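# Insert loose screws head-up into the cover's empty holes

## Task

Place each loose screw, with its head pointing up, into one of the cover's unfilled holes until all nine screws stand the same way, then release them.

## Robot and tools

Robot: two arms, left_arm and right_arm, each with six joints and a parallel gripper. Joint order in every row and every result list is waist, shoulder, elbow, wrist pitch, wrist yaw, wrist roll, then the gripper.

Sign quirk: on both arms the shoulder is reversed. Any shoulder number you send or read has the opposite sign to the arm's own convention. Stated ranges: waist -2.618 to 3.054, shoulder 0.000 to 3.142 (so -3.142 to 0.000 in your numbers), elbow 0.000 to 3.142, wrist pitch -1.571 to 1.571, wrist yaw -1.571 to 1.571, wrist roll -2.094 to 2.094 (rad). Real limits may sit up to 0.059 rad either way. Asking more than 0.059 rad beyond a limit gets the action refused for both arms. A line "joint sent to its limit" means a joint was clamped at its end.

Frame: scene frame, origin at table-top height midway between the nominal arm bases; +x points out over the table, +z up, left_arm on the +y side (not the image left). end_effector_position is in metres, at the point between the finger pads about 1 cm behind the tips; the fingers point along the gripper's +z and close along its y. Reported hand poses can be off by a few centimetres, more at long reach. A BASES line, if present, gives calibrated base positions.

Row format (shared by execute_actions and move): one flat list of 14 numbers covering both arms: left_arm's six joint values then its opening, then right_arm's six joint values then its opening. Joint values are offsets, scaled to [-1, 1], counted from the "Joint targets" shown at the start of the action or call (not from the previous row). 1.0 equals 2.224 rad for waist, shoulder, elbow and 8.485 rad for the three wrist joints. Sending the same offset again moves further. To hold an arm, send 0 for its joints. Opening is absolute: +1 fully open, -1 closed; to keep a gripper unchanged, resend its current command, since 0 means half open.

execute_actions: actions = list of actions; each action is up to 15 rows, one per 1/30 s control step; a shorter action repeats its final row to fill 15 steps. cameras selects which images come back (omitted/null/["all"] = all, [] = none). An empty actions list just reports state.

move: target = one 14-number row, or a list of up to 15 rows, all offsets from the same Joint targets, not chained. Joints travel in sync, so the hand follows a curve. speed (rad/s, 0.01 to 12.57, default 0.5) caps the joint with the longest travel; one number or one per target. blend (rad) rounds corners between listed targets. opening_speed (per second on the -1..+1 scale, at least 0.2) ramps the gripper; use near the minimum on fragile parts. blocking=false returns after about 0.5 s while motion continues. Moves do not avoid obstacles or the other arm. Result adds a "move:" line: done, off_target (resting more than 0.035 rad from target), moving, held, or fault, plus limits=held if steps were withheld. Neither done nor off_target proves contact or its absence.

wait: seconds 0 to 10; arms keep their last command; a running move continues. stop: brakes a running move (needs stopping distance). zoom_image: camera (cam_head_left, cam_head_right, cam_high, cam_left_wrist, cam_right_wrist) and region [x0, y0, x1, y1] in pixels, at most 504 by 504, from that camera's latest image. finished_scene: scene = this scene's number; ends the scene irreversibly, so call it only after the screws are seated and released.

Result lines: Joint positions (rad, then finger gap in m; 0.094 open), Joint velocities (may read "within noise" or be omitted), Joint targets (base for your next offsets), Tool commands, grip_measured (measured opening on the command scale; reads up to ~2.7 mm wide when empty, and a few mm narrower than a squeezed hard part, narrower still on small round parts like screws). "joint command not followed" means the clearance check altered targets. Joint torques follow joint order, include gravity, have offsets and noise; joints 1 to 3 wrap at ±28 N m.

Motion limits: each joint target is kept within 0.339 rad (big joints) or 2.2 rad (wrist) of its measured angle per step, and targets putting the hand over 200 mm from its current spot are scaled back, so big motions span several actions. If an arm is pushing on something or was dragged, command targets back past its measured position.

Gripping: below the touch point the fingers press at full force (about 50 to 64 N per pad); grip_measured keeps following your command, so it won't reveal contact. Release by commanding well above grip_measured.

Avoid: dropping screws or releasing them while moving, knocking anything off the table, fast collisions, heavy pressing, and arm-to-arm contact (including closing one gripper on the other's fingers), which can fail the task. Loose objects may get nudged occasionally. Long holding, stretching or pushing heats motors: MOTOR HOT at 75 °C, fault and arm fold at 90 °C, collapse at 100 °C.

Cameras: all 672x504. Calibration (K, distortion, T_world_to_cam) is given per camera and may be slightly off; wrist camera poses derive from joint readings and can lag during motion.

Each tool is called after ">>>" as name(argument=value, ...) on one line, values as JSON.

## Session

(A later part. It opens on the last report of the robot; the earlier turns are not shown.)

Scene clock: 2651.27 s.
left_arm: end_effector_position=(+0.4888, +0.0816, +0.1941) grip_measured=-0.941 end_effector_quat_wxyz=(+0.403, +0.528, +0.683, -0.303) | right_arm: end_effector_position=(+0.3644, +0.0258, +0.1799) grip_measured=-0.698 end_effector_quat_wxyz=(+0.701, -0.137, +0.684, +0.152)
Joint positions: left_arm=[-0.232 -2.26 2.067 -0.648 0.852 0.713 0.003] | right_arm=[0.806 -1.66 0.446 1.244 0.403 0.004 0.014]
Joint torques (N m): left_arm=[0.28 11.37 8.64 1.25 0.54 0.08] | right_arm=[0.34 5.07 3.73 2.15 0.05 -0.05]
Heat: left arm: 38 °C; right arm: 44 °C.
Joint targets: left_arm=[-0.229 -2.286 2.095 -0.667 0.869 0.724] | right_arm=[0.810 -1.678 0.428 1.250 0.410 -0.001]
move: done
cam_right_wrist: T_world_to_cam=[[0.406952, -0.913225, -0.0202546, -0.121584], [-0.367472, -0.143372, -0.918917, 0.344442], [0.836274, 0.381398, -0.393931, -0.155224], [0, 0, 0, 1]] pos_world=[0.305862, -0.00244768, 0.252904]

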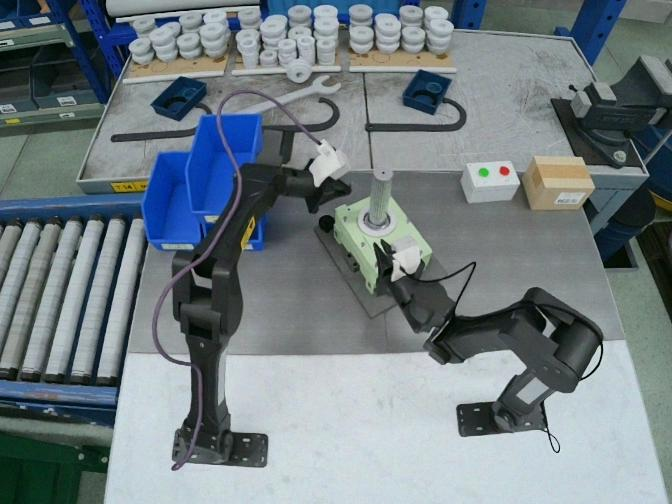

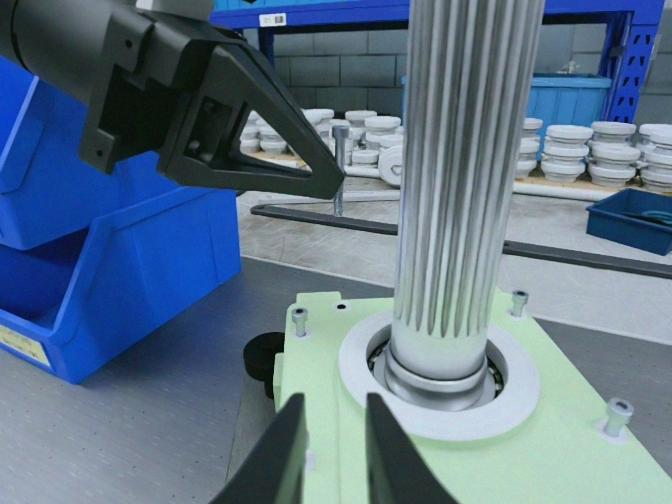

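>>> move(target=[0.0026,0.0047,-0.0879,0.0275,0.004,-0.0041,-1,0,0,0,0,0,0,-0.7], speed=0.25, cameras=["cam_left_wrist","cam_right_wrist"])

>>> zoom_image(camera="cam_left_wrist", region=[300, 404, 400, 504])

>>> zoom_image(camera="cam_right_wrist", region=[290, 230, 390, 330])

Scene clock: 2683.10 s.
left_arm: end_effector_position=(+0.4912, +0.0792, +0.1648) grip_measured=-0.941 end_effector_quat_wxyz=(+0.421, +0.528, +0.669, -0.311) | right_arm: end_effector_position=(+0.3645, +0.0257, +0.1800) grip_measured=-0.698 end_effector_quat_wxyz=(+0.701, -0.136, +0.684, +0.152)
Joint positions: left_arm=[-0.229 -2.26 1.914 -0.447 0.883 0.697 0.003] | right_arm=[0.806 -1.66 0.446 1.245 0.404 0.004 0.014]
Joint torques (N m): left_arm=[0.35 12.37 5.16 1.62 0.54 -0.06] | right_arm=[0.34 5.07 3.71 2.14 0.06 -0.05]
Heat: left arm: 39 °C; right arm: 44 °C.
Joint targets: left_arm=[-0.224 -2.276 1.900 -0.433 0.903 0.690] | right_arm=[0.810 -1.678 0.428 1.250 0.410 -0.001]
move: done
cam_left_wrist: T_world_to_cam=[[-0.963344, -0.267983, -0.0123612, 0.49698], [-0.202265, 0.755827, -0.622747, 0.181053], [0.176228, -0.59742, -0.782326, 0.177982], [0, 0, 0, 1]] pos_world=[0.484018, 0.102667, 0.258134]
cam_right_wrist: T_world_to_cam=[[0.405867, -0.913704, -0.020441, -0.121294], [-0.367375, -0.142627, -0.919072, 0.34453], [0.836844, 0.38053, -0.393559, -0.155416], [0, 0, 0, 1]] pos_world=[0.305859, -0.00254707, 0.253003]

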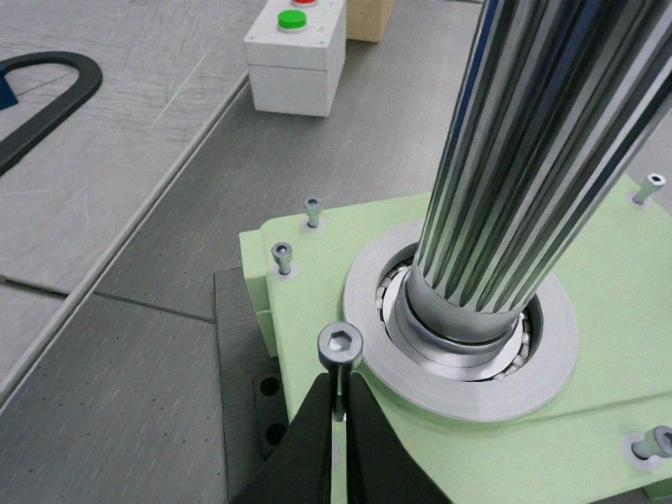

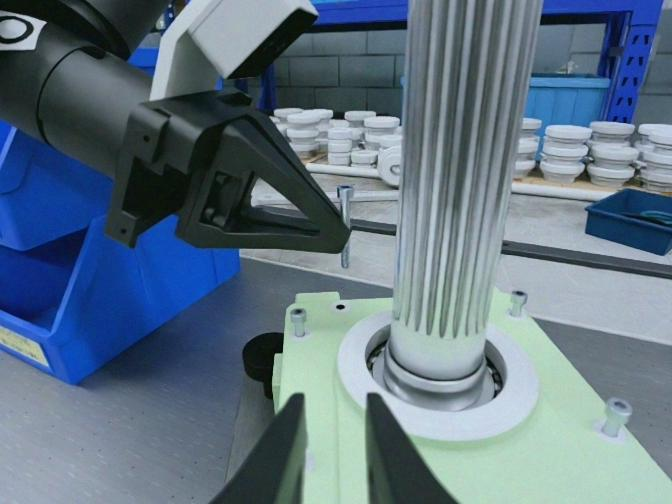

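Scaled by 5.040 (camera's finer frame: 960x720).

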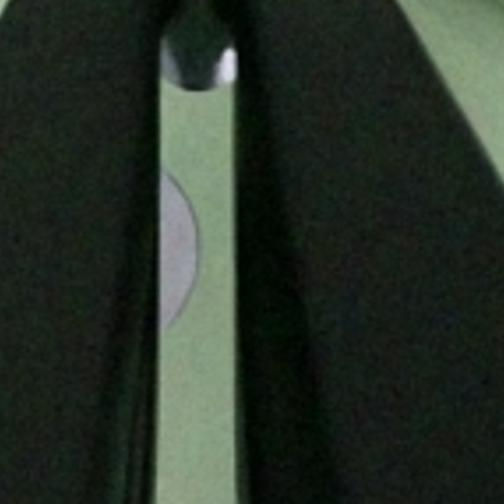

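Scaled by 5.040 (camera's finer frame: 960x720).

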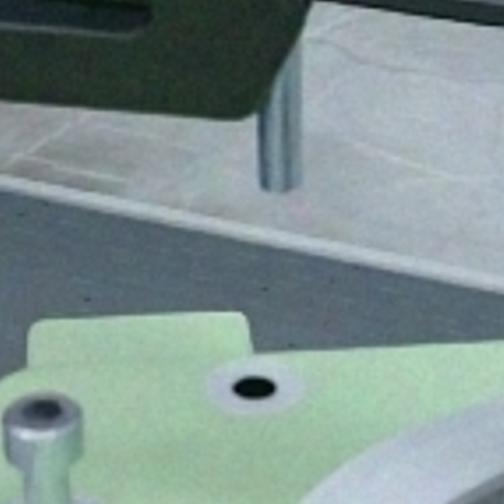

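>>> move(target=[0.0061,-0.0099,-0.0216,0.0071,0,0,-1,0,0,0,0,0,0,-0.7], speed=0.2, cameras=["cam_left_wrist","cam_right_wrist"])

>>> zoom_image(camera="cam_left_wrist", region=[300, 404, 400, 504])

>>> zoom_image(camera="cam_right_wrist", region=[290, 230, 390, 330])

Scene clock: 2717.53 s.
left_arm: end_effector_position=(+0.4952, +0.0861, +0.1525) grip_measured=-0.941 end_effector_quat_wxyz=(+0.426, +0.524, +0.670, -0.307) | right_arm: end_effector_position=(+0.3645, +0.0257, +0.1800) grip_measured=-0.698 end_effector_quat_wxyz=(+0.701, -0.136, +0.684, +0.152)
Joint positions: left_arm=[-0.215 -2.265 1.867 -0.387 0.885 0.697 0.003] | right_arm=[0.806 -1.66 0.446 1.245 0.404 0.004 0.014]
Joint torques (N m): left_arm=[0.39 10.89 5.07 1.61 0.57 -0.08] | right_arm=[0.34 5.07 3.73 2.14 0.05 -0.06]
Heat: left arm: 39 °C; right arm: 44 °C.
Joint targets: left_arm=[-0.210 -2.298 1.852 -0.373 0.903 0.690] | right_arm=[0.810 -1.678 0.428 1.250 0.410 -0.001]
move: done
cam_left_wrist: T_world_to_cam=[[-0.959597, -0.280704, -0.019467, 0.502812], [-0.207021, 0.751178, -0.626796, 0.172379], [0.190567, -0.597442, -0.77894, 0.164077], [0, 0, 0, 1]] pos_world=[0.486915, 0.10968, 0.245641]
cam_right_wrist: T_world_to_cam=[[0.405867, -0.913704, -0.020441, -0.121294], [-0.367375, -0.142627, -0.919072, 0.34453], [0.836844, 0.38053, -0.393559, -0.155416], [0, 0, 0, 1]] pos_world=[0.305859, -0.00254707, 0.253003]

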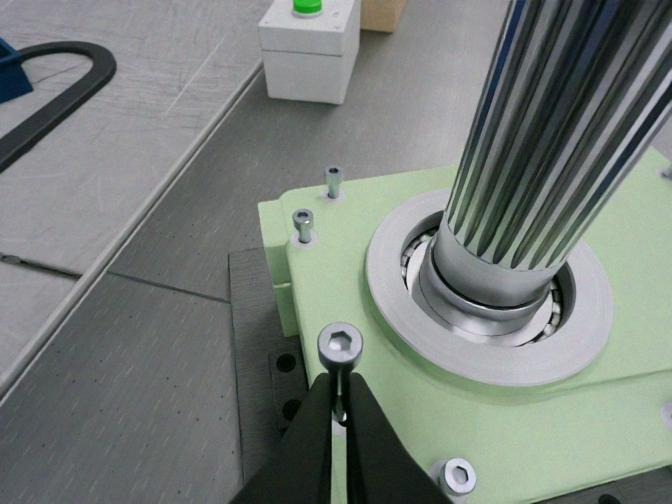

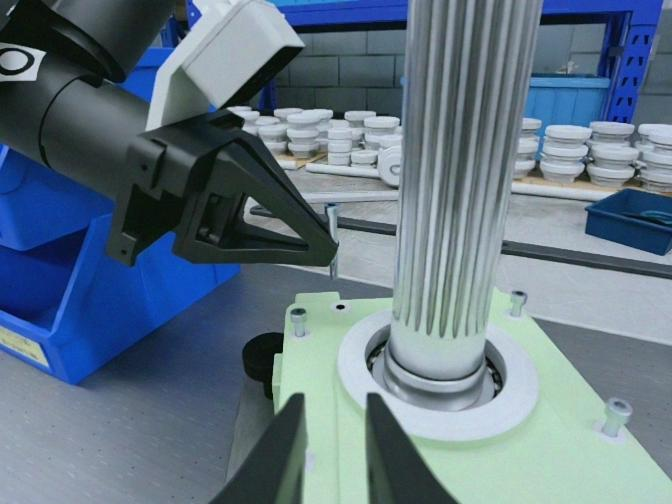

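Scaled by 5.040 (camera's finer frame: 960x720).

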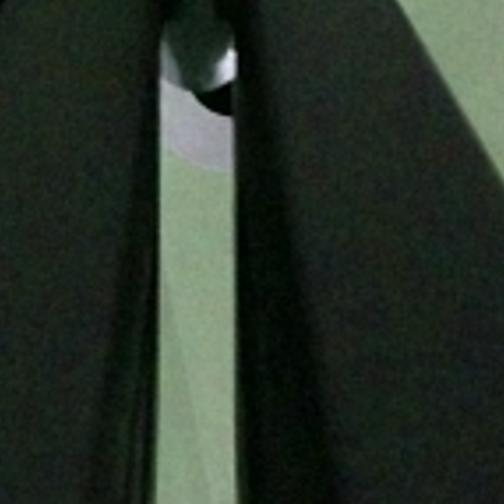

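Scaled by 5.040 (camera's finer frame: 960x720).

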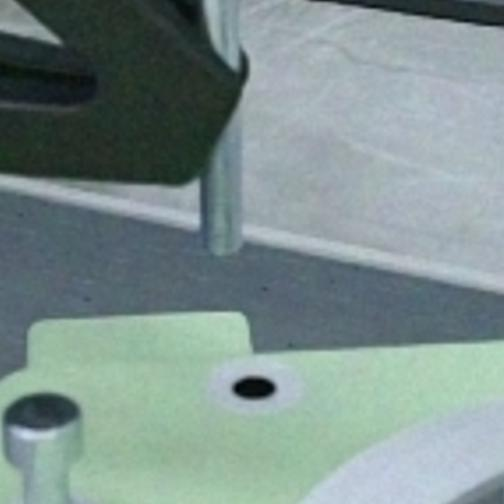

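>>> move(target=[-0.0043,-0.004,-0.0081,0.0032,0,0,-1,0,0,0,0,0,0,-0.7], speed=0.2, cameras=["cam_left_wrist","cam_right_wrist"])

>>> zoom_image(camera="cam_left_wrist", region=[300, 404, 400, 504])

>>> zoom_image(camera="cam_right_wrist", region=[290, 230, 390, 330])

Scene clock: 2740.90 s.
left_arm: end_effector_position=(+0.4957, +0.0859, +0.1438) grip_measured=-0.941 end_effector_quat_wxyz=(+0.426, +0.524, +0.670, -0.308) | right_arm: end_effector_position=(+0.3645, +0.0257, +0.1800) grip_measured=-0.698 end_effector_quat_wxyz=(+0.701, -0.136, +0.684, +0.152)
Joint positions: left_arm=[-0.215 -2.275 1.849 -0.36 0.885 0.697 0.003] | right_arm=[0.806 -1.66 0.446 1.245 0.404 0.004 0.014]
Joint torques (N m): left_arm=[-0.31 10.97 5.05 1.59 0.56 -0.07] | right_arm=[0.35 5.07 3.71 2.14 0.06 -0.06]
Heat: left arm: 37 °C; right arm: 44 °C.
Joint targets: left_arm=[-0.219 -2.307 1.834 -0.346 0.904 0.690] | right_arm=[0.810 -1.678 0.428 1.250 0.410 -0.001]
move: done
cam_left_wrist: T_world_to_cam=[[-0.95971, -0.280394, -0.0183388, 0.502945], [-0.207507, 0.751217, -0.626589, 0.167309], [0.189468, -0.597538, -0.779134, 0.157718], [0, 0, 0, 1]] pos_world=[0.487516, 0.10958, 0.23694]
cam_right_wrist: T_world_to_cam=[[0.405867, -0.913704, -0.020441, -0.121294], [-0.367375, -0.142627, -0.919072, 0.34453], [0.836844, 0.38053, -0.393559, -0.155416], [0, 0, 0, 1]] pos_world=[0.305859, -0.00254707, 0.253003]

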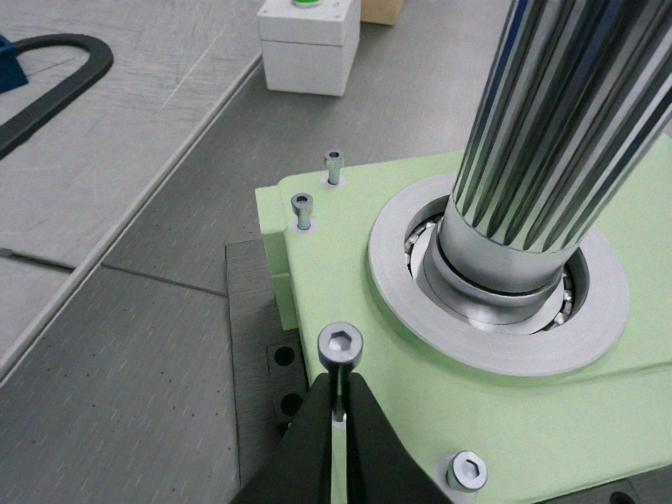

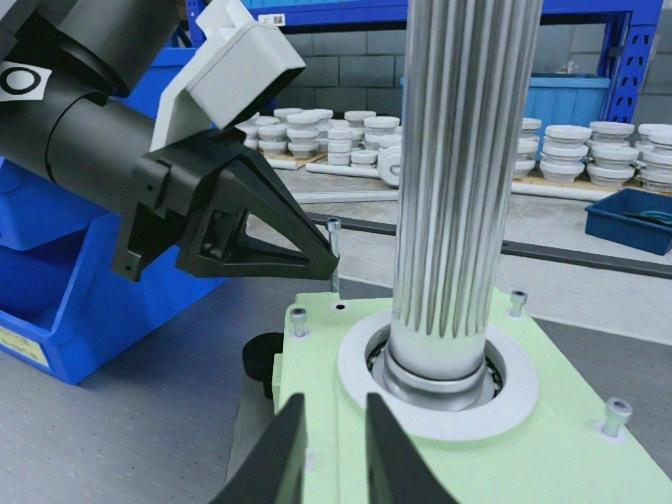

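Scaled by 5.040 (camera's finer frame: 960x720).

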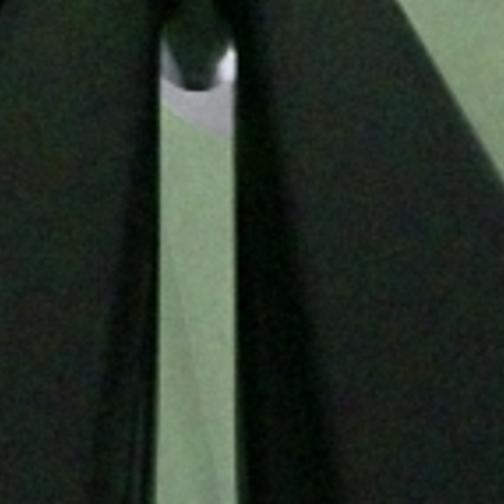

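Scaled by 5.040 (camera's finer frame: 960x720).

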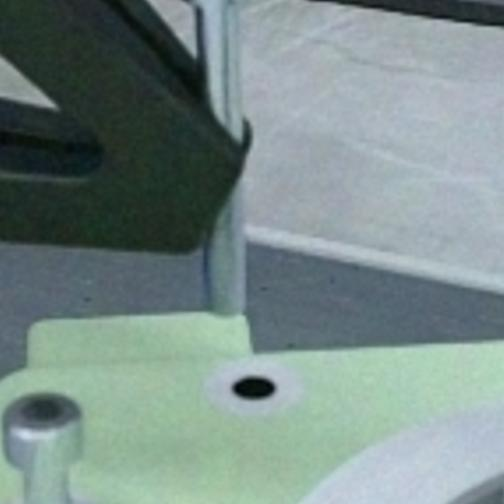

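>>> move(target=[-0.0029,0,0,0,0,0,-1,0,0,0,0,0,0,-0.7], speed=0.2, cameras=["cam_left_wrist","cam_right_wrist"])

>>> zoom_image(camera="cam_left_wrist", region=[300, 404, 400, 504])

>>> zoom_image(camera="cam_right_wrist", region=[290, 230, 390, 330])

Scene clock: 2749.07 s.
left_arm: end_effector_position=(+0.4943, +0.0831, +0.1439) grip_measured=-0.941 end_effector_quat_wxyz=(+0.425, +0.526, +0.669, -0.309) | right_arm: end_effector_position=(+0.3645, +0.0257, +0.1800) grip_measured=-0.698 end_effector_quat_wxyz=(+0.701, -0.136, +0.684, +0.152)
Joint positions: left_arm=[-0.221 -2.275 1.849 -0.359 0.885 0.697 0.003] | right_arm=[0.806 -1.66 0.446 1.245 0.404 0.004 0.014]
Joint torques (N m): left_arm=[-0.4 10.95 5.2 1.62 0.57 -0.11] | right_arm=[0.34 5.08 3.73 2.14 0.06 -0.05]
Heat: left arm: 37 °C; right arm: 44 °C.
Joint targets: left_arm=[-0.226 -2.307 1.834 -0.346 0.904 0.690] | right_arm=[0.810 -1.678 0.428 1.250 0.410 -0.001]
move: done
cam_left_wrist: T_world_to_cam=[[-0.961175, -0.275284, -0.0189925, 0.501329], [-0.203058, 0.752239, -0.626821, 0.167011], [0.186841, -0.598628, -0.778932, 0.157695], [0, 0, 0, 1]] pos_world=[0.486314, 0.106776, 0.237041]
cam_right_wrist: T_world_to_cam=[[0.405867, -0.913704, -0.020441, -0.121294], [-0.367375, -0.142627, -0.919072, 0.34453], [0.836844, 0.38053, -0.393559, -0.155416], [0, 0, 0, 1]] pos_world=[0.305859, -0.00254707, 0.253003]

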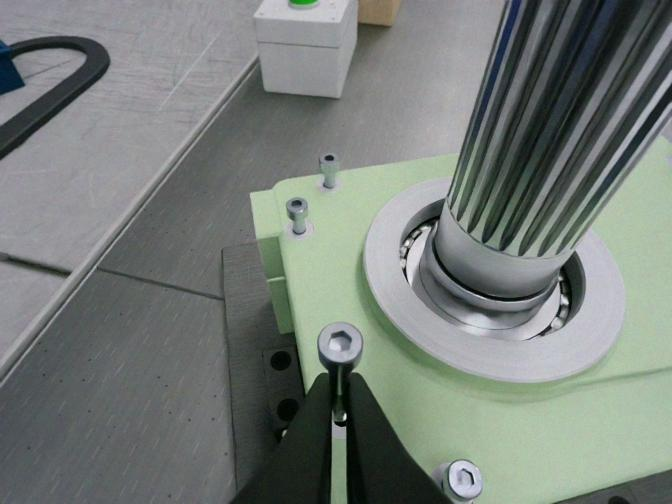

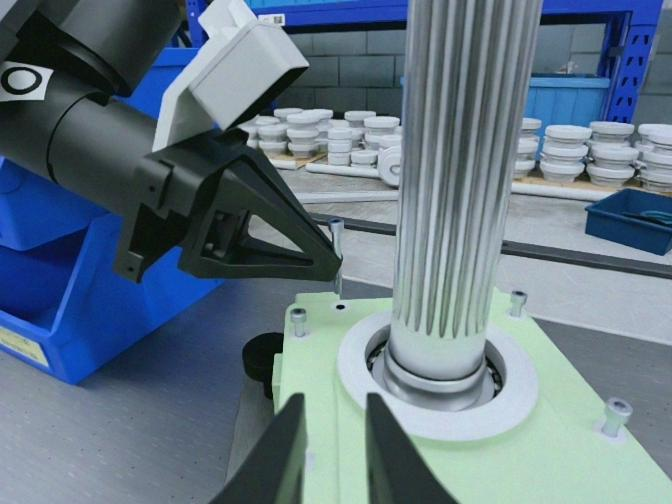

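Scaled by 5.040 (camera's finer frame: 960x720).

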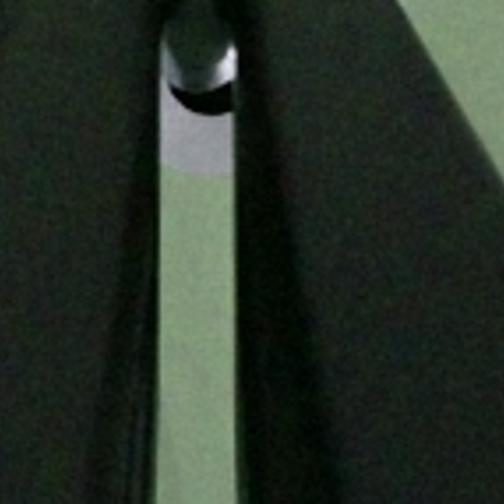

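Scaled by 5.040 (camera's finer frame: 960x720).

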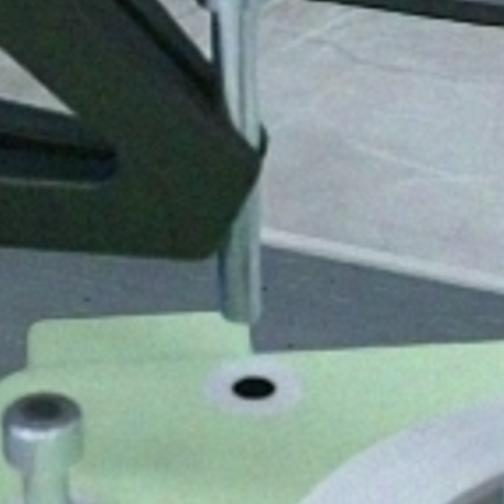

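>>> move(target=[-0.00135,-0.0016,0,0,0,0,-1,0,0,0,0,0,0,-0.7], speed=0.2, cameras=["cam_left_wrist","cam_right_wrist"])

>>> zoom_image(camera="cam_left_wrist", region=[320, 404, 360, 444])

>>> zoom_image(camera="cam_right_wrist", region=[320, 280, 360, 320])

Scene clock: 2765.27 s.
left_arm: end_effector_position=(+0.4941, +0.0827, +0.1439) grip_measured=-0.941 end_effector_quat_wxyz=(+0.425, +0.526, +0.668, -0.309) | right_arm: end_effector_position=(+0.3645, +0.0257, +0.1800) grip_measured=-0.698 end_effector_quat_wxyz=(+0.701, -0.136, +0.684, +0.152)
Joint positions: left_arm=[-0.221 -2.275 1.849 -0.359 0.885 0.697 0.003] | right_arm=[0.806 -1.66 0.446 1.245 0.404 0.004 0.014]
Joint torques (N m): left_arm=[-0.65 10.55 5.07 1.6 0.56 -0.08] | right_arm=[0.35 5.07 3.73 2.14 0.06 -0.06]
Heat: left arm: 37 °C; right arm: 44 °C.
Joint targets: left_arm=[-0.229 -2.310 1.834 -0.346 0.904 0.690] | right_arm=[0.810 -1.678 0.428 1.250 0.410 -0.001]
move: off_target (left_arm); left_arm: the shoulder is farthest, 0.036 rad from its target
cam_left_wrist: T_world_to_cam=[[-0.961398, -0.274509, -0.0189504, 0.501069], [-0.20247, 0.752376, -0.626846, 0.166903], [0.186333, -0.598812, -0.778912, 0.157814], [0, 0, 0, 1]] pos_world=[0.486114, 0.106475, 0.237041]
cam_right_wrist: T_world_to_cam=[[0.405867, -0.913704, -0.020441, -0.121294], [-0.367375, -0.142627, -0.919072, 0.34453], [0.836844, 0.38053, -0.393559, -0.155416], [0, 0, 0, 1]] pos_world=[0.305859, -0.00254707, 0.253003]

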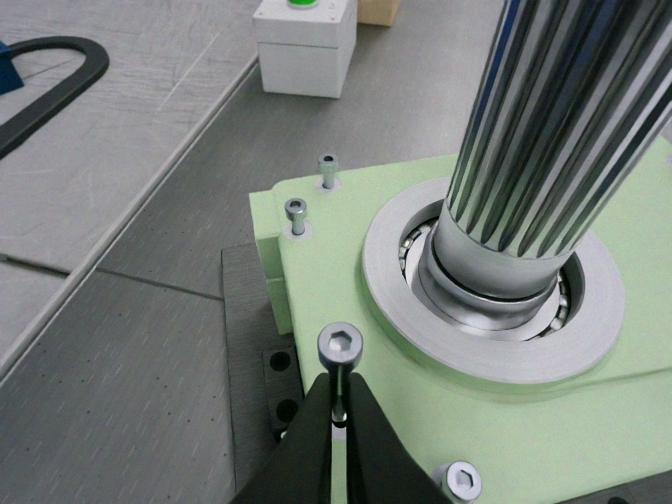

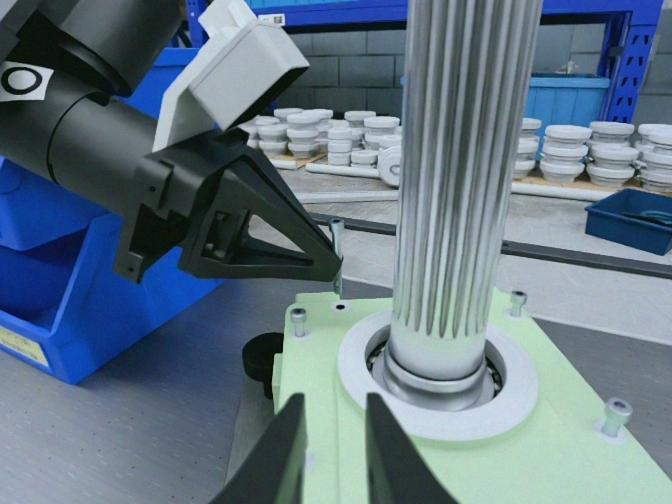

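Scaled by 12.600 (camera's finer frame: 960x720).

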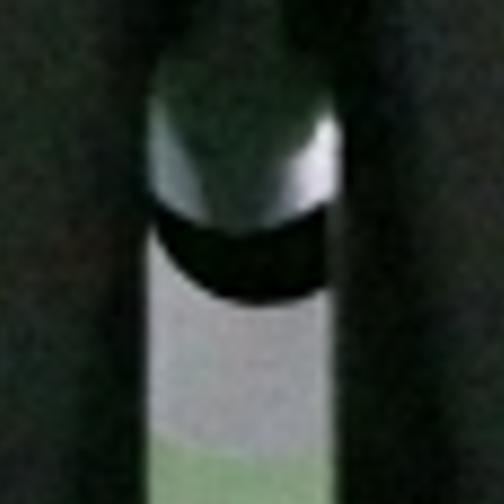

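Scaled by 12.600 (camera's finer frame: 960x720).

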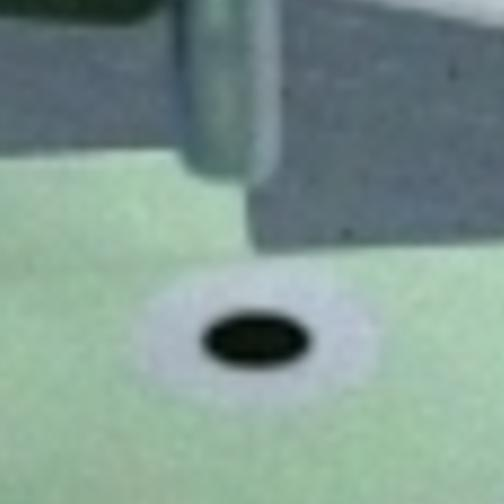

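>>> move(target=[-0.00105,-0.0027,0,0,0,0,-1,0,0,0,0,0,0,-0.7], speed=0.2, cameras=["cam_left_wrist","cam_right_wrist"])

>>> zoom_image(camera="cam_left_wrist", region=[320, 404, 360, 444])

>>> zoom_image(camera="cam_right_wrist", region=[320, 280, 360, 320])

Scene clock: 2778.37 s.
left_arm: end_effector_position=(+0.4932, +0.0803, +0.1392) grip_measured=-0.941 end_effector_quat_wxyz=(+0.422, +0.527, +0.669, -0.311) | right_arm: end_effector_position=(+0.3645, +0.0256, +0.1800) grip_measured=-0.698 end_effector_quat_wxyz=(+0.701, -0.136, +0.684, +0.151)
Joint positions: left_arm=[-0.226 -2.283 1.849 -0.358 0.885 0.697 0.003] | right_arm=[0.806 -1.66 0.446 1.245 0.404 0.004 0.014]
Joint torques (N m): left_arm=[-0.51 10.71 5.03 1.6 0.57 -0.1] | right_arm=[0.35 5.07 3.71 2.14 0.05 -0.06]
Heat: left arm: 37 °C; right arm: 45 °C.
Joint targets: left_arm=[-0.231 -2.317 1.834 -0.346 0.903 0.690] | right_arm=[0.810 -1.678 0.428 1.250 0.410 -0.001]
move: done
cam_left_wrist: T_world_to_cam=[[-0.96276, -0.270072, -0.0123866, 0.498754], [-0.203632, 0.754527, -0.623877, 0.165587], [0.177838, -0.598122, -0.781424, 0.157342], [0, 0, 0, 1]] pos_world=[0.485918, 0.10387, 0.232434]
cam_right_wrist: T_world_to_cam=[[0.405534, -0.91385, -0.020486, -0.121312], [-0.367531, -0.142495, -0.91903, 0.34459], [0.836937, 0.380227, -0.393654, -0.155466], [0, 0, 0, 1]] pos_world=[0.305959, -0.00264669, 0.253003]

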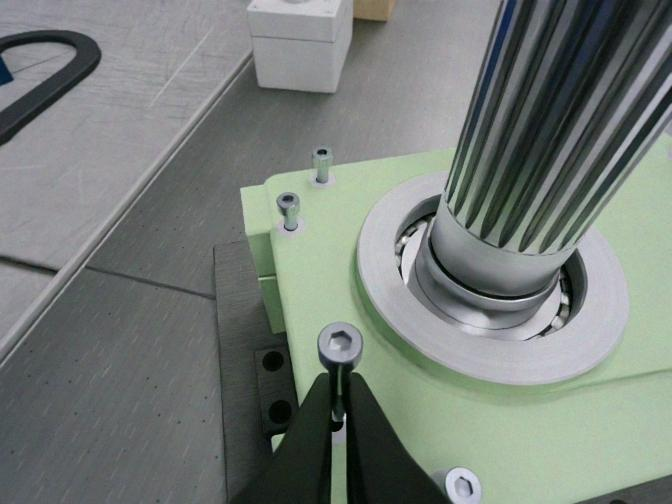

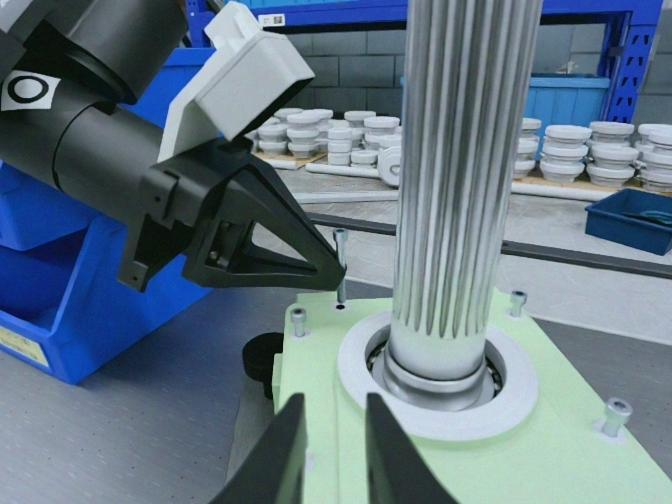

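Scaled by 12.600 (camera's finer frame: 960x720).

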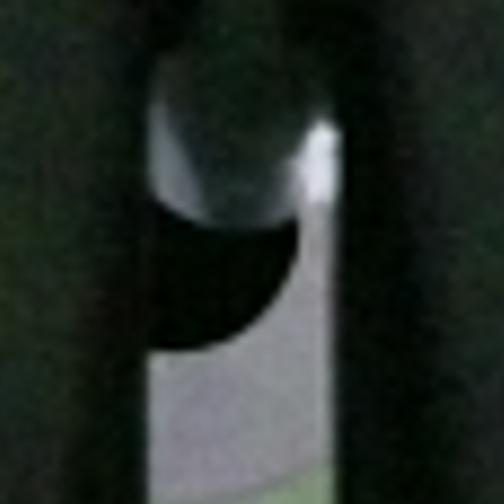

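Scaled by 12.600 (camera's finer frame: 960x720).

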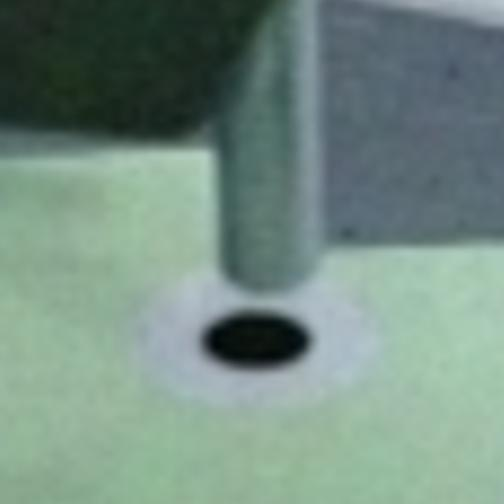

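>>> move(target=[0.0059,0,0,0,0,0,-1,0,0,0,0,0,0,-0.7], speed=0.2, cameras=["cam_left_wrist","cam_right_wrist"])

>>> zoom_image(camera="cam_left_wrist", region=[320, 404, 360, 444])

>>> zoom_image(camera="cam_right_wrist", region=[320, 280, 360, 320])

Scene clock: 2795.93 s.
left_arm: end_effector_position=(+0.4932, +0.0803, +0.1392) grip_measured=-0.941 end_effector_quat_wxyz=(+0.422, +0.527, +0.669, -0.311) | right_arm: end_effector_position=(+0.3645, +0.0256, +0.1800) grip_measured=-0.698 end_effector_quat_wxyz=(+0.701, -0.136, +0.684, +0.151)
Joint positions: left_arm=[-0.226 -2.283 1.849 -0.358 0.885 0.697 0.003] | right_arm=[0.806 -1.66 0.446 1.245 0.404 0.004 0.014]
Joint torques (N m): left_arm=[0.44 11.02 5.03 1.58 0.56 -0.13] | right_arm=[0.35 5.07 3.73 2.14 0.06 -0.05]
Heat: left arm: 38 °C; right arm: 45 °C.
Joint targets: left_arm=[-0.218 -2.317 1.834 -0.346 0.903 0.690] | right_arm=[0.810 -1.678 0.428 1.250 0.410 -0.001]
move: done
cam_left_wrist: T_world_to_cam=[[-0.96276, -0.270072, -0.0123866, 0.498754], [-0.203632, 0.754527, -0.623877, 0.165587], [0.177838, -0.598122, -0.781424, 0.157342], [0, 0, 0, 1]] pos_world=[0.485918, 0.10387, 0.232434]
cam_right_wrist: T_world_to_cam=[[0.405534, -0.91385, -0.020486, -0.121312], [-0.367531, -0.142495, -0.91903, 0.34459], [0.836937, 0.380227, -0.393654, -0.155466], [0, 0, 0, 1]] pos_world=[0.305959, -0.00264669, 0.253003]

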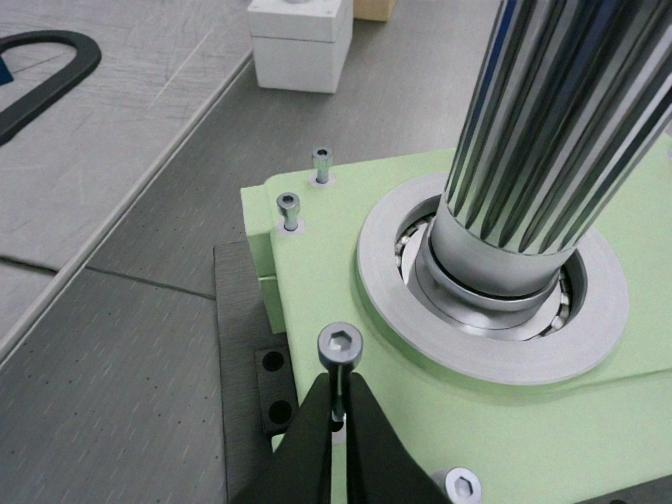

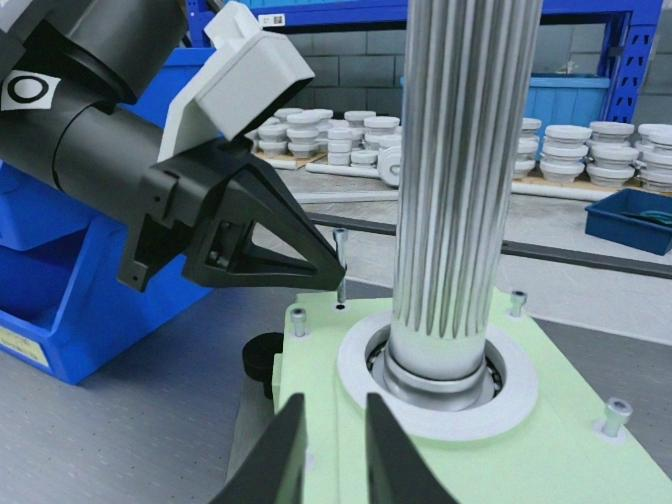

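Scaled by 12.600 (camera's finer frame: 960x720).

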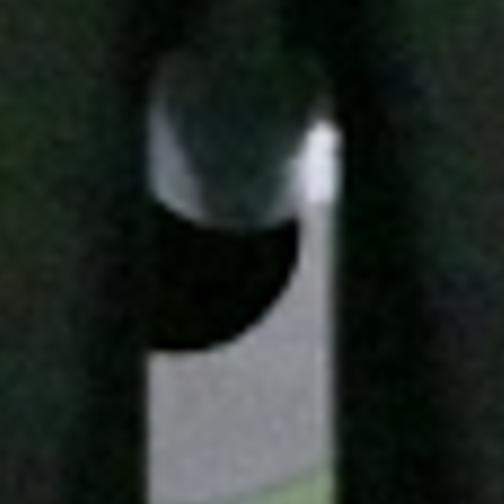

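Scaled by 12.600 (camera's finer frame: 960x720).

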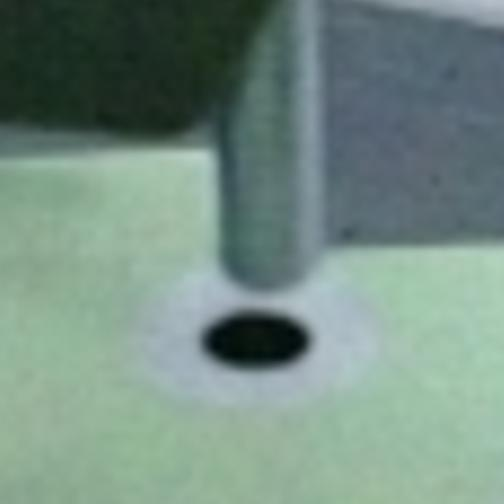

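>>> move(target=[0.0009,0,0,0,0,0,-1,0,0,0,0,0,0,-0.7], speed=0.2, cameras=[])

Scene clock: 2801.77 s.
left_arm: end_effector_position=(+0.4944, +0.0825, +0.1392) grip_measured=-0.941 end_effector_quat_wxyz=(+0.422, +0.526, +0.670, -0.310) | right_arm: end_effector_position=(+0.3645, +0.0256, +0.1800) grip_measured=-0.698 end_effector_quat_wxyz=(+0.701, -0.136, +0.684, +0.151)
Joint positions: left_arm=[-0.222 -2.283 1.849 -0.358 0.885 0.697 0.003] | right_arm=[0.806 -1.66 0.446 1.245 0.404 0.004 0.014]
Joint torques (N m): left_arm=[0.38 10.88 5.04 1.56 0.55 -0.09] | right_arm=[0.35 5.07 3.73 2.14 0.06 -0.06]
Heat: left arm: 38 °C; right arm: 45 °C.
Joint targets: left_arm=[-0.216 -2.317 1.834 -0.346 0.903 0.690] | right_arm=[0.810 -1.678 0.428 1.250 0.410 -0.001]
move: done

>>> wait(seconds=0, cameras=["cam_left_wrist","cam_right_wrist"])

>>> zoom_image(camera="cam_left_wrist", region=[320, 404, 360, 444])

>>> zoom_image(camera="cam_right_wrist", region=[320, 280, 360, 320])

Scene clock: 2810.17 s.
left_arm: end_effector_position=(+0.4944, +0.0825, +0.1392) grip_measured=-0.941 end_effector_quat_wxyz=(+0.422, +0.526, +0.670, -0.310) | right_arm: end_effector_position=(+0.3645, +0.0256, +0.1800) grip_measured=-0.698 end_effector_quat_wxyz=(+0.701, -0.136, +0.684, +0.151)
Joint positions: left_arm=[-0.222 -2.283 1.849 -0.358 0.885 0.697 0.003] | right_arm=[0.806 -1.66 0.446 1.245 0.404 0.004 0.014]
Joint torques (N m): left_arm=[0.5 10.85 5.04 1.57 0.53 -0.08] | right_arm=[0.34 5.07 3.71 2.14 0.05 -0.05]
Heat: left arm: 38 °C; right arm: 45 °C.
Joint targets: left_arm=[-0.216 -2.317 1.834 -0.346 0.903 0.690] | right_arm=[0.810 -1.678 0.428 1.250 0.410 -0.001]
Tool commands: left_gripper/opening=-1.0 right_gripper/opening=-0.7
cam_left_wrist: T_world_to_cam=[[-0.961619, -0.27411, -0.0123799, 0.500253], [-0.206793, 0.753637, -0.623913, 0.165866], [0.180351, -0.597406, -0.781396, 0.157098], [0, 0, 0, 1]] pos_world=[0.48702, 0.105973, 0.232434]
cam_right_wrist: T_world_to_cam=[[0.405534, -0.91385, -0.020486, -0.121312], [-0.367531, -0.142495, -0.91903, 0.34459], [0.836937, 0.380227, -0.393654, -0.155466], [0, 0, 0, 1]] pos_world=[0.305959, -0.00264669, 0.253003]

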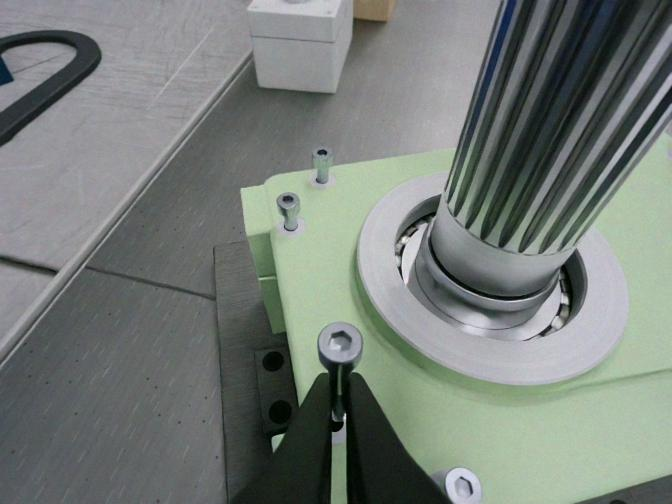

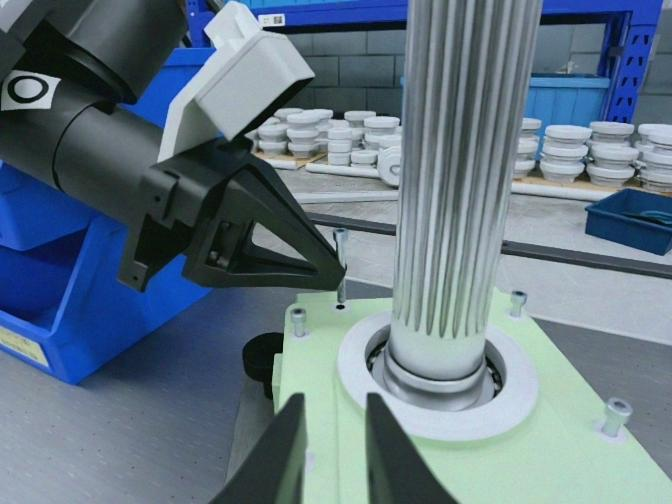

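Scaled by 12.600 (camera's finer frame: 960x720).

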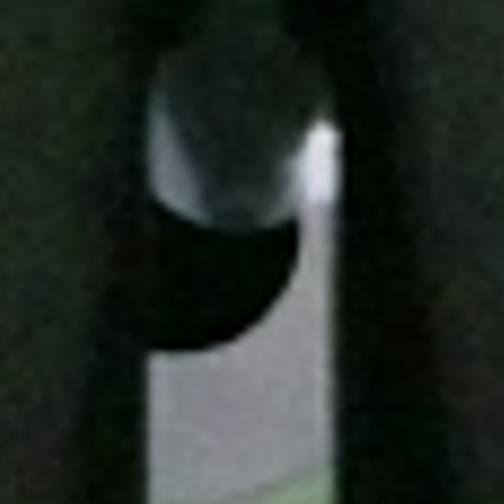

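Scaled by 12.600 (camera's finer frame: 960x720).

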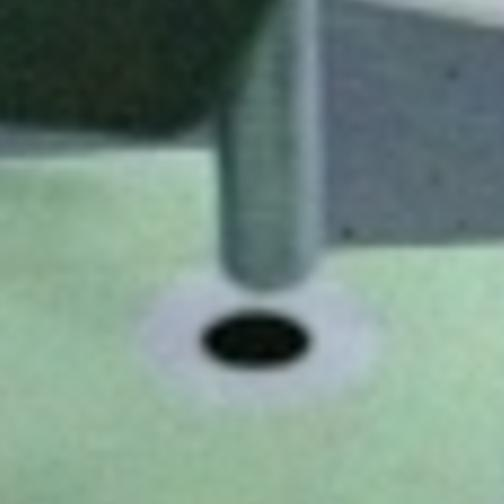

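>>> wait(seconds=0.3, cameras=["cam_left_wrist","cam_right_wrist"])

>>> zoom_image(camera="cam_left_wrist", region=[320, 404, 360, 444])

Scene clock: 2817.50 s.
left_arm: end_effector_position=(+0.4944, +0.0825, +0.1392) grip_measured=-0.941 end_effector_quat_wxyz=(+0.422, +0.526, +0.670, -0.310) | right_arm: end_effector_position=(+0.3645, +0.0256, +0.1800) grip_measured=-0.698 end_effector_quat_wxyz=(+0.701, -0.136, +0.684, +0.151)
Joint positions: left_arm=[-0.222 -2.283 1.849 -0.358 0.885 0.697 0.003] | right_arm=[0.806 -1.66 0.446 1.245 0.404 0.004 0.014]
Joint torques (N m): left_arm=[0.35 10.92 5.18 1.58 0.56 -0.09] | right_arm=[0.35 5.07 3.71 2.14 0.06 -0.06]
Heat: left arm: 39 °C; right arm: 45 °C.
Joint targets: left_arm=[-0.216 -2.317 1.834 -0.346 0.903 0.690] | right_arm=[0.810 -1.678 0.428 1.250 0.410 -0.001]
Tool commands: left_gripper/opening=-1.0 right_gripper/opening=-0.7
wait: 0.30 s; at rest from the start
cam_left_wrist: T_world_to_cam=[[-0.961619, -0.27411, -0.0123799, 0.500253], [-0.206793, 0.753637, -0.623913, 0.165866], [0.180351, -0.597406, -0.781396, 0.157098], [0, 0, 0, 1]] pos_world=[0.48702, 0.105973, 0.232434]
cam_right_wrist: T_world_to_cam=[[0.405534, -0.91385, -0.020486, -0.121312], [-0.367531, -0.142495, -0.91903, 0.34459], [0.836937, 0.380227, -0.393654, -0.155466], [0, 0, 0, 1]] pos_world=[0.305959, -0.00264669, 0.253003]

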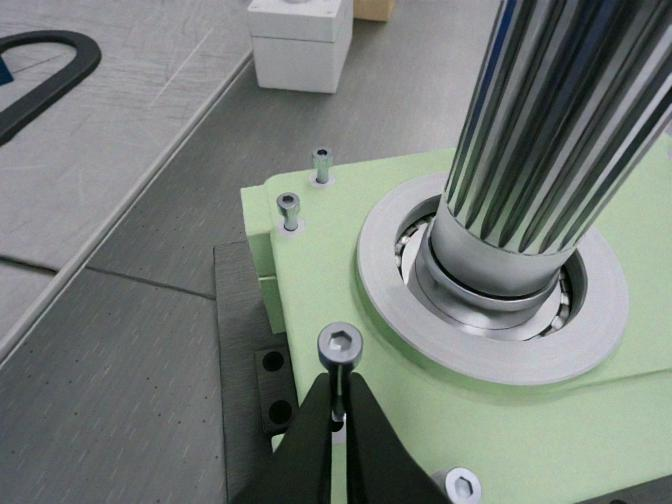

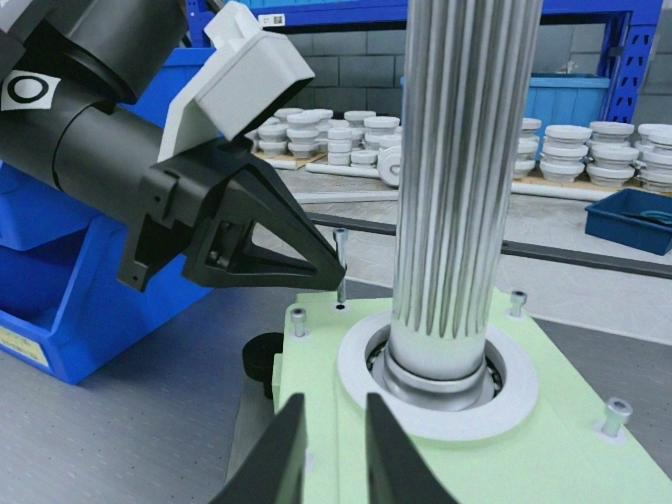

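Scaled by 12.600 (camera's finer frame: 960x720).

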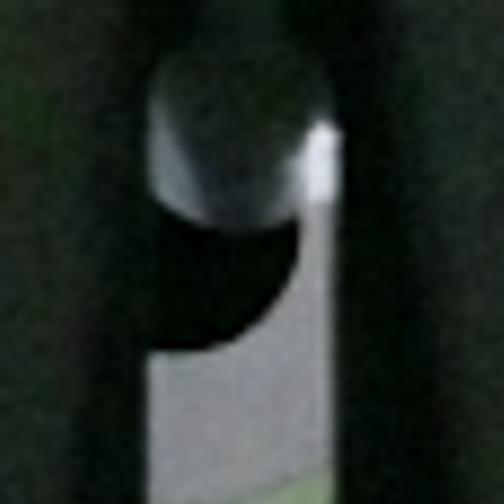

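>>> move(target=[0.0014,0,0,0,0,0,-1,0,0,0,0,0,0,-0.7], speed=0.2, cameras=["cam_left_wrist","cam_right_wrist"])

>>> zoom_image(camera="cam_left_wrist", region=[320, 404, 360, 444])

>>> zoom_image(camera="cam_right_wrist", region=[320, 280, 360, 320])

Scene clock: 2829.23 s.
left_arm: end_effector_position=(+0.4950, +0.0836, +0.1392) grip_measured=-0.941 end_effector_quat_wxyz=(+0.423, +0.525, +0.671, -0.310) | right_arm: end_effector_position=(+0.3645, +0.0256, +0.1800) grip_measured=-0.698 end_effector_quat_wxyz=(+0.701, -0.136, +0.684, +0.151)
Joint positions: left_arm=[-0.219 -2.283 1.849 -0.358 0.885 0.697 0.003] | right_arm=[0.806 -1.66 0.446 1.245 0.404 0.004 0.014]
Joint torques (N m): left_arm=[0.42 10.8 5.16 1.57 0.54 -0.05] | right_arm=[0.35 5.07 3.71 2.14 0.05 -0.05]
Heat: left arm: 39 °C; right arm: 45 °C.
Joint targets: left_arm=[-0.213 -2.317 1.834 -0.346 0.903 0.690] | right_arm=[0.810 -1.678 0.428 1.250 0.410 -0.001]
move: done
cam_left_wrist: T_world_to_cam=[[-0.960987, -0.276314, -0.0124243, 0.501099], [-0.208489, 0.753156, -0.62393, 0.165967], [0.181758, -0.596999, -0.781381, 0.156975], [0, 0, 0, 1]] pos_world=[0.48762, 0.107175, 0.232434]
cam_right_wrist: T_world_to_cam=[[0.405534, -0.91385, -0.020486, -0.121312], [-0.367531, -0.142495, -0.91903, 0.34459], [0.836937, 0.380227, -0.393654, -0.155466], [0, 0, 0, 1]] pos_world=[0.305959, -0.00264669, 0.253003]

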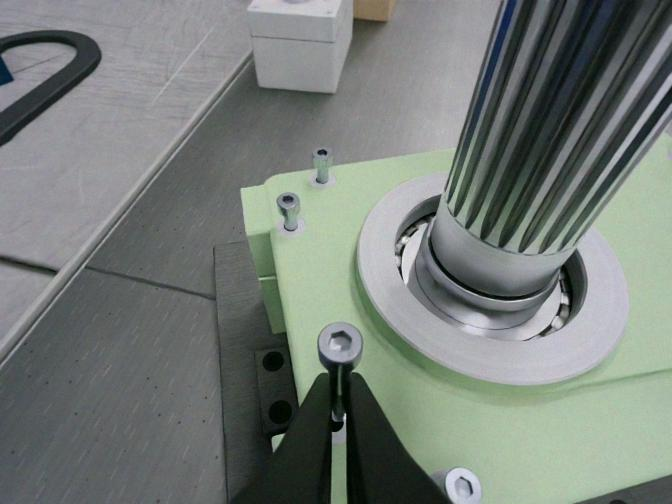

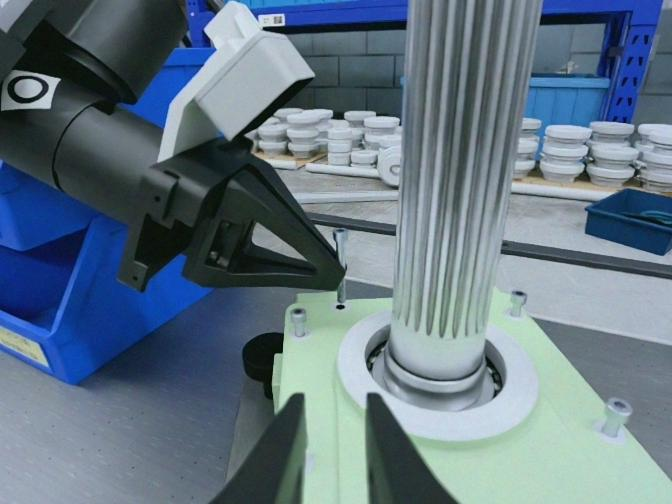

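Scaled by 12.600 (camera's finer frame: 960x720).

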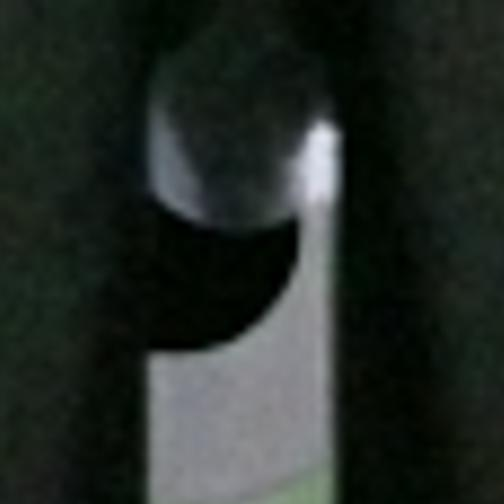

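Scaled by 12.600 (camera's finer frame: 960x720).

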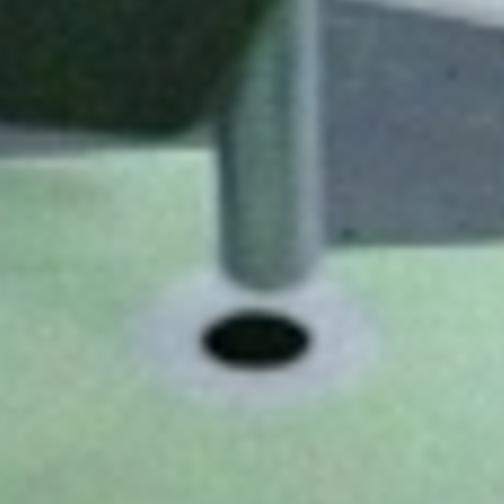

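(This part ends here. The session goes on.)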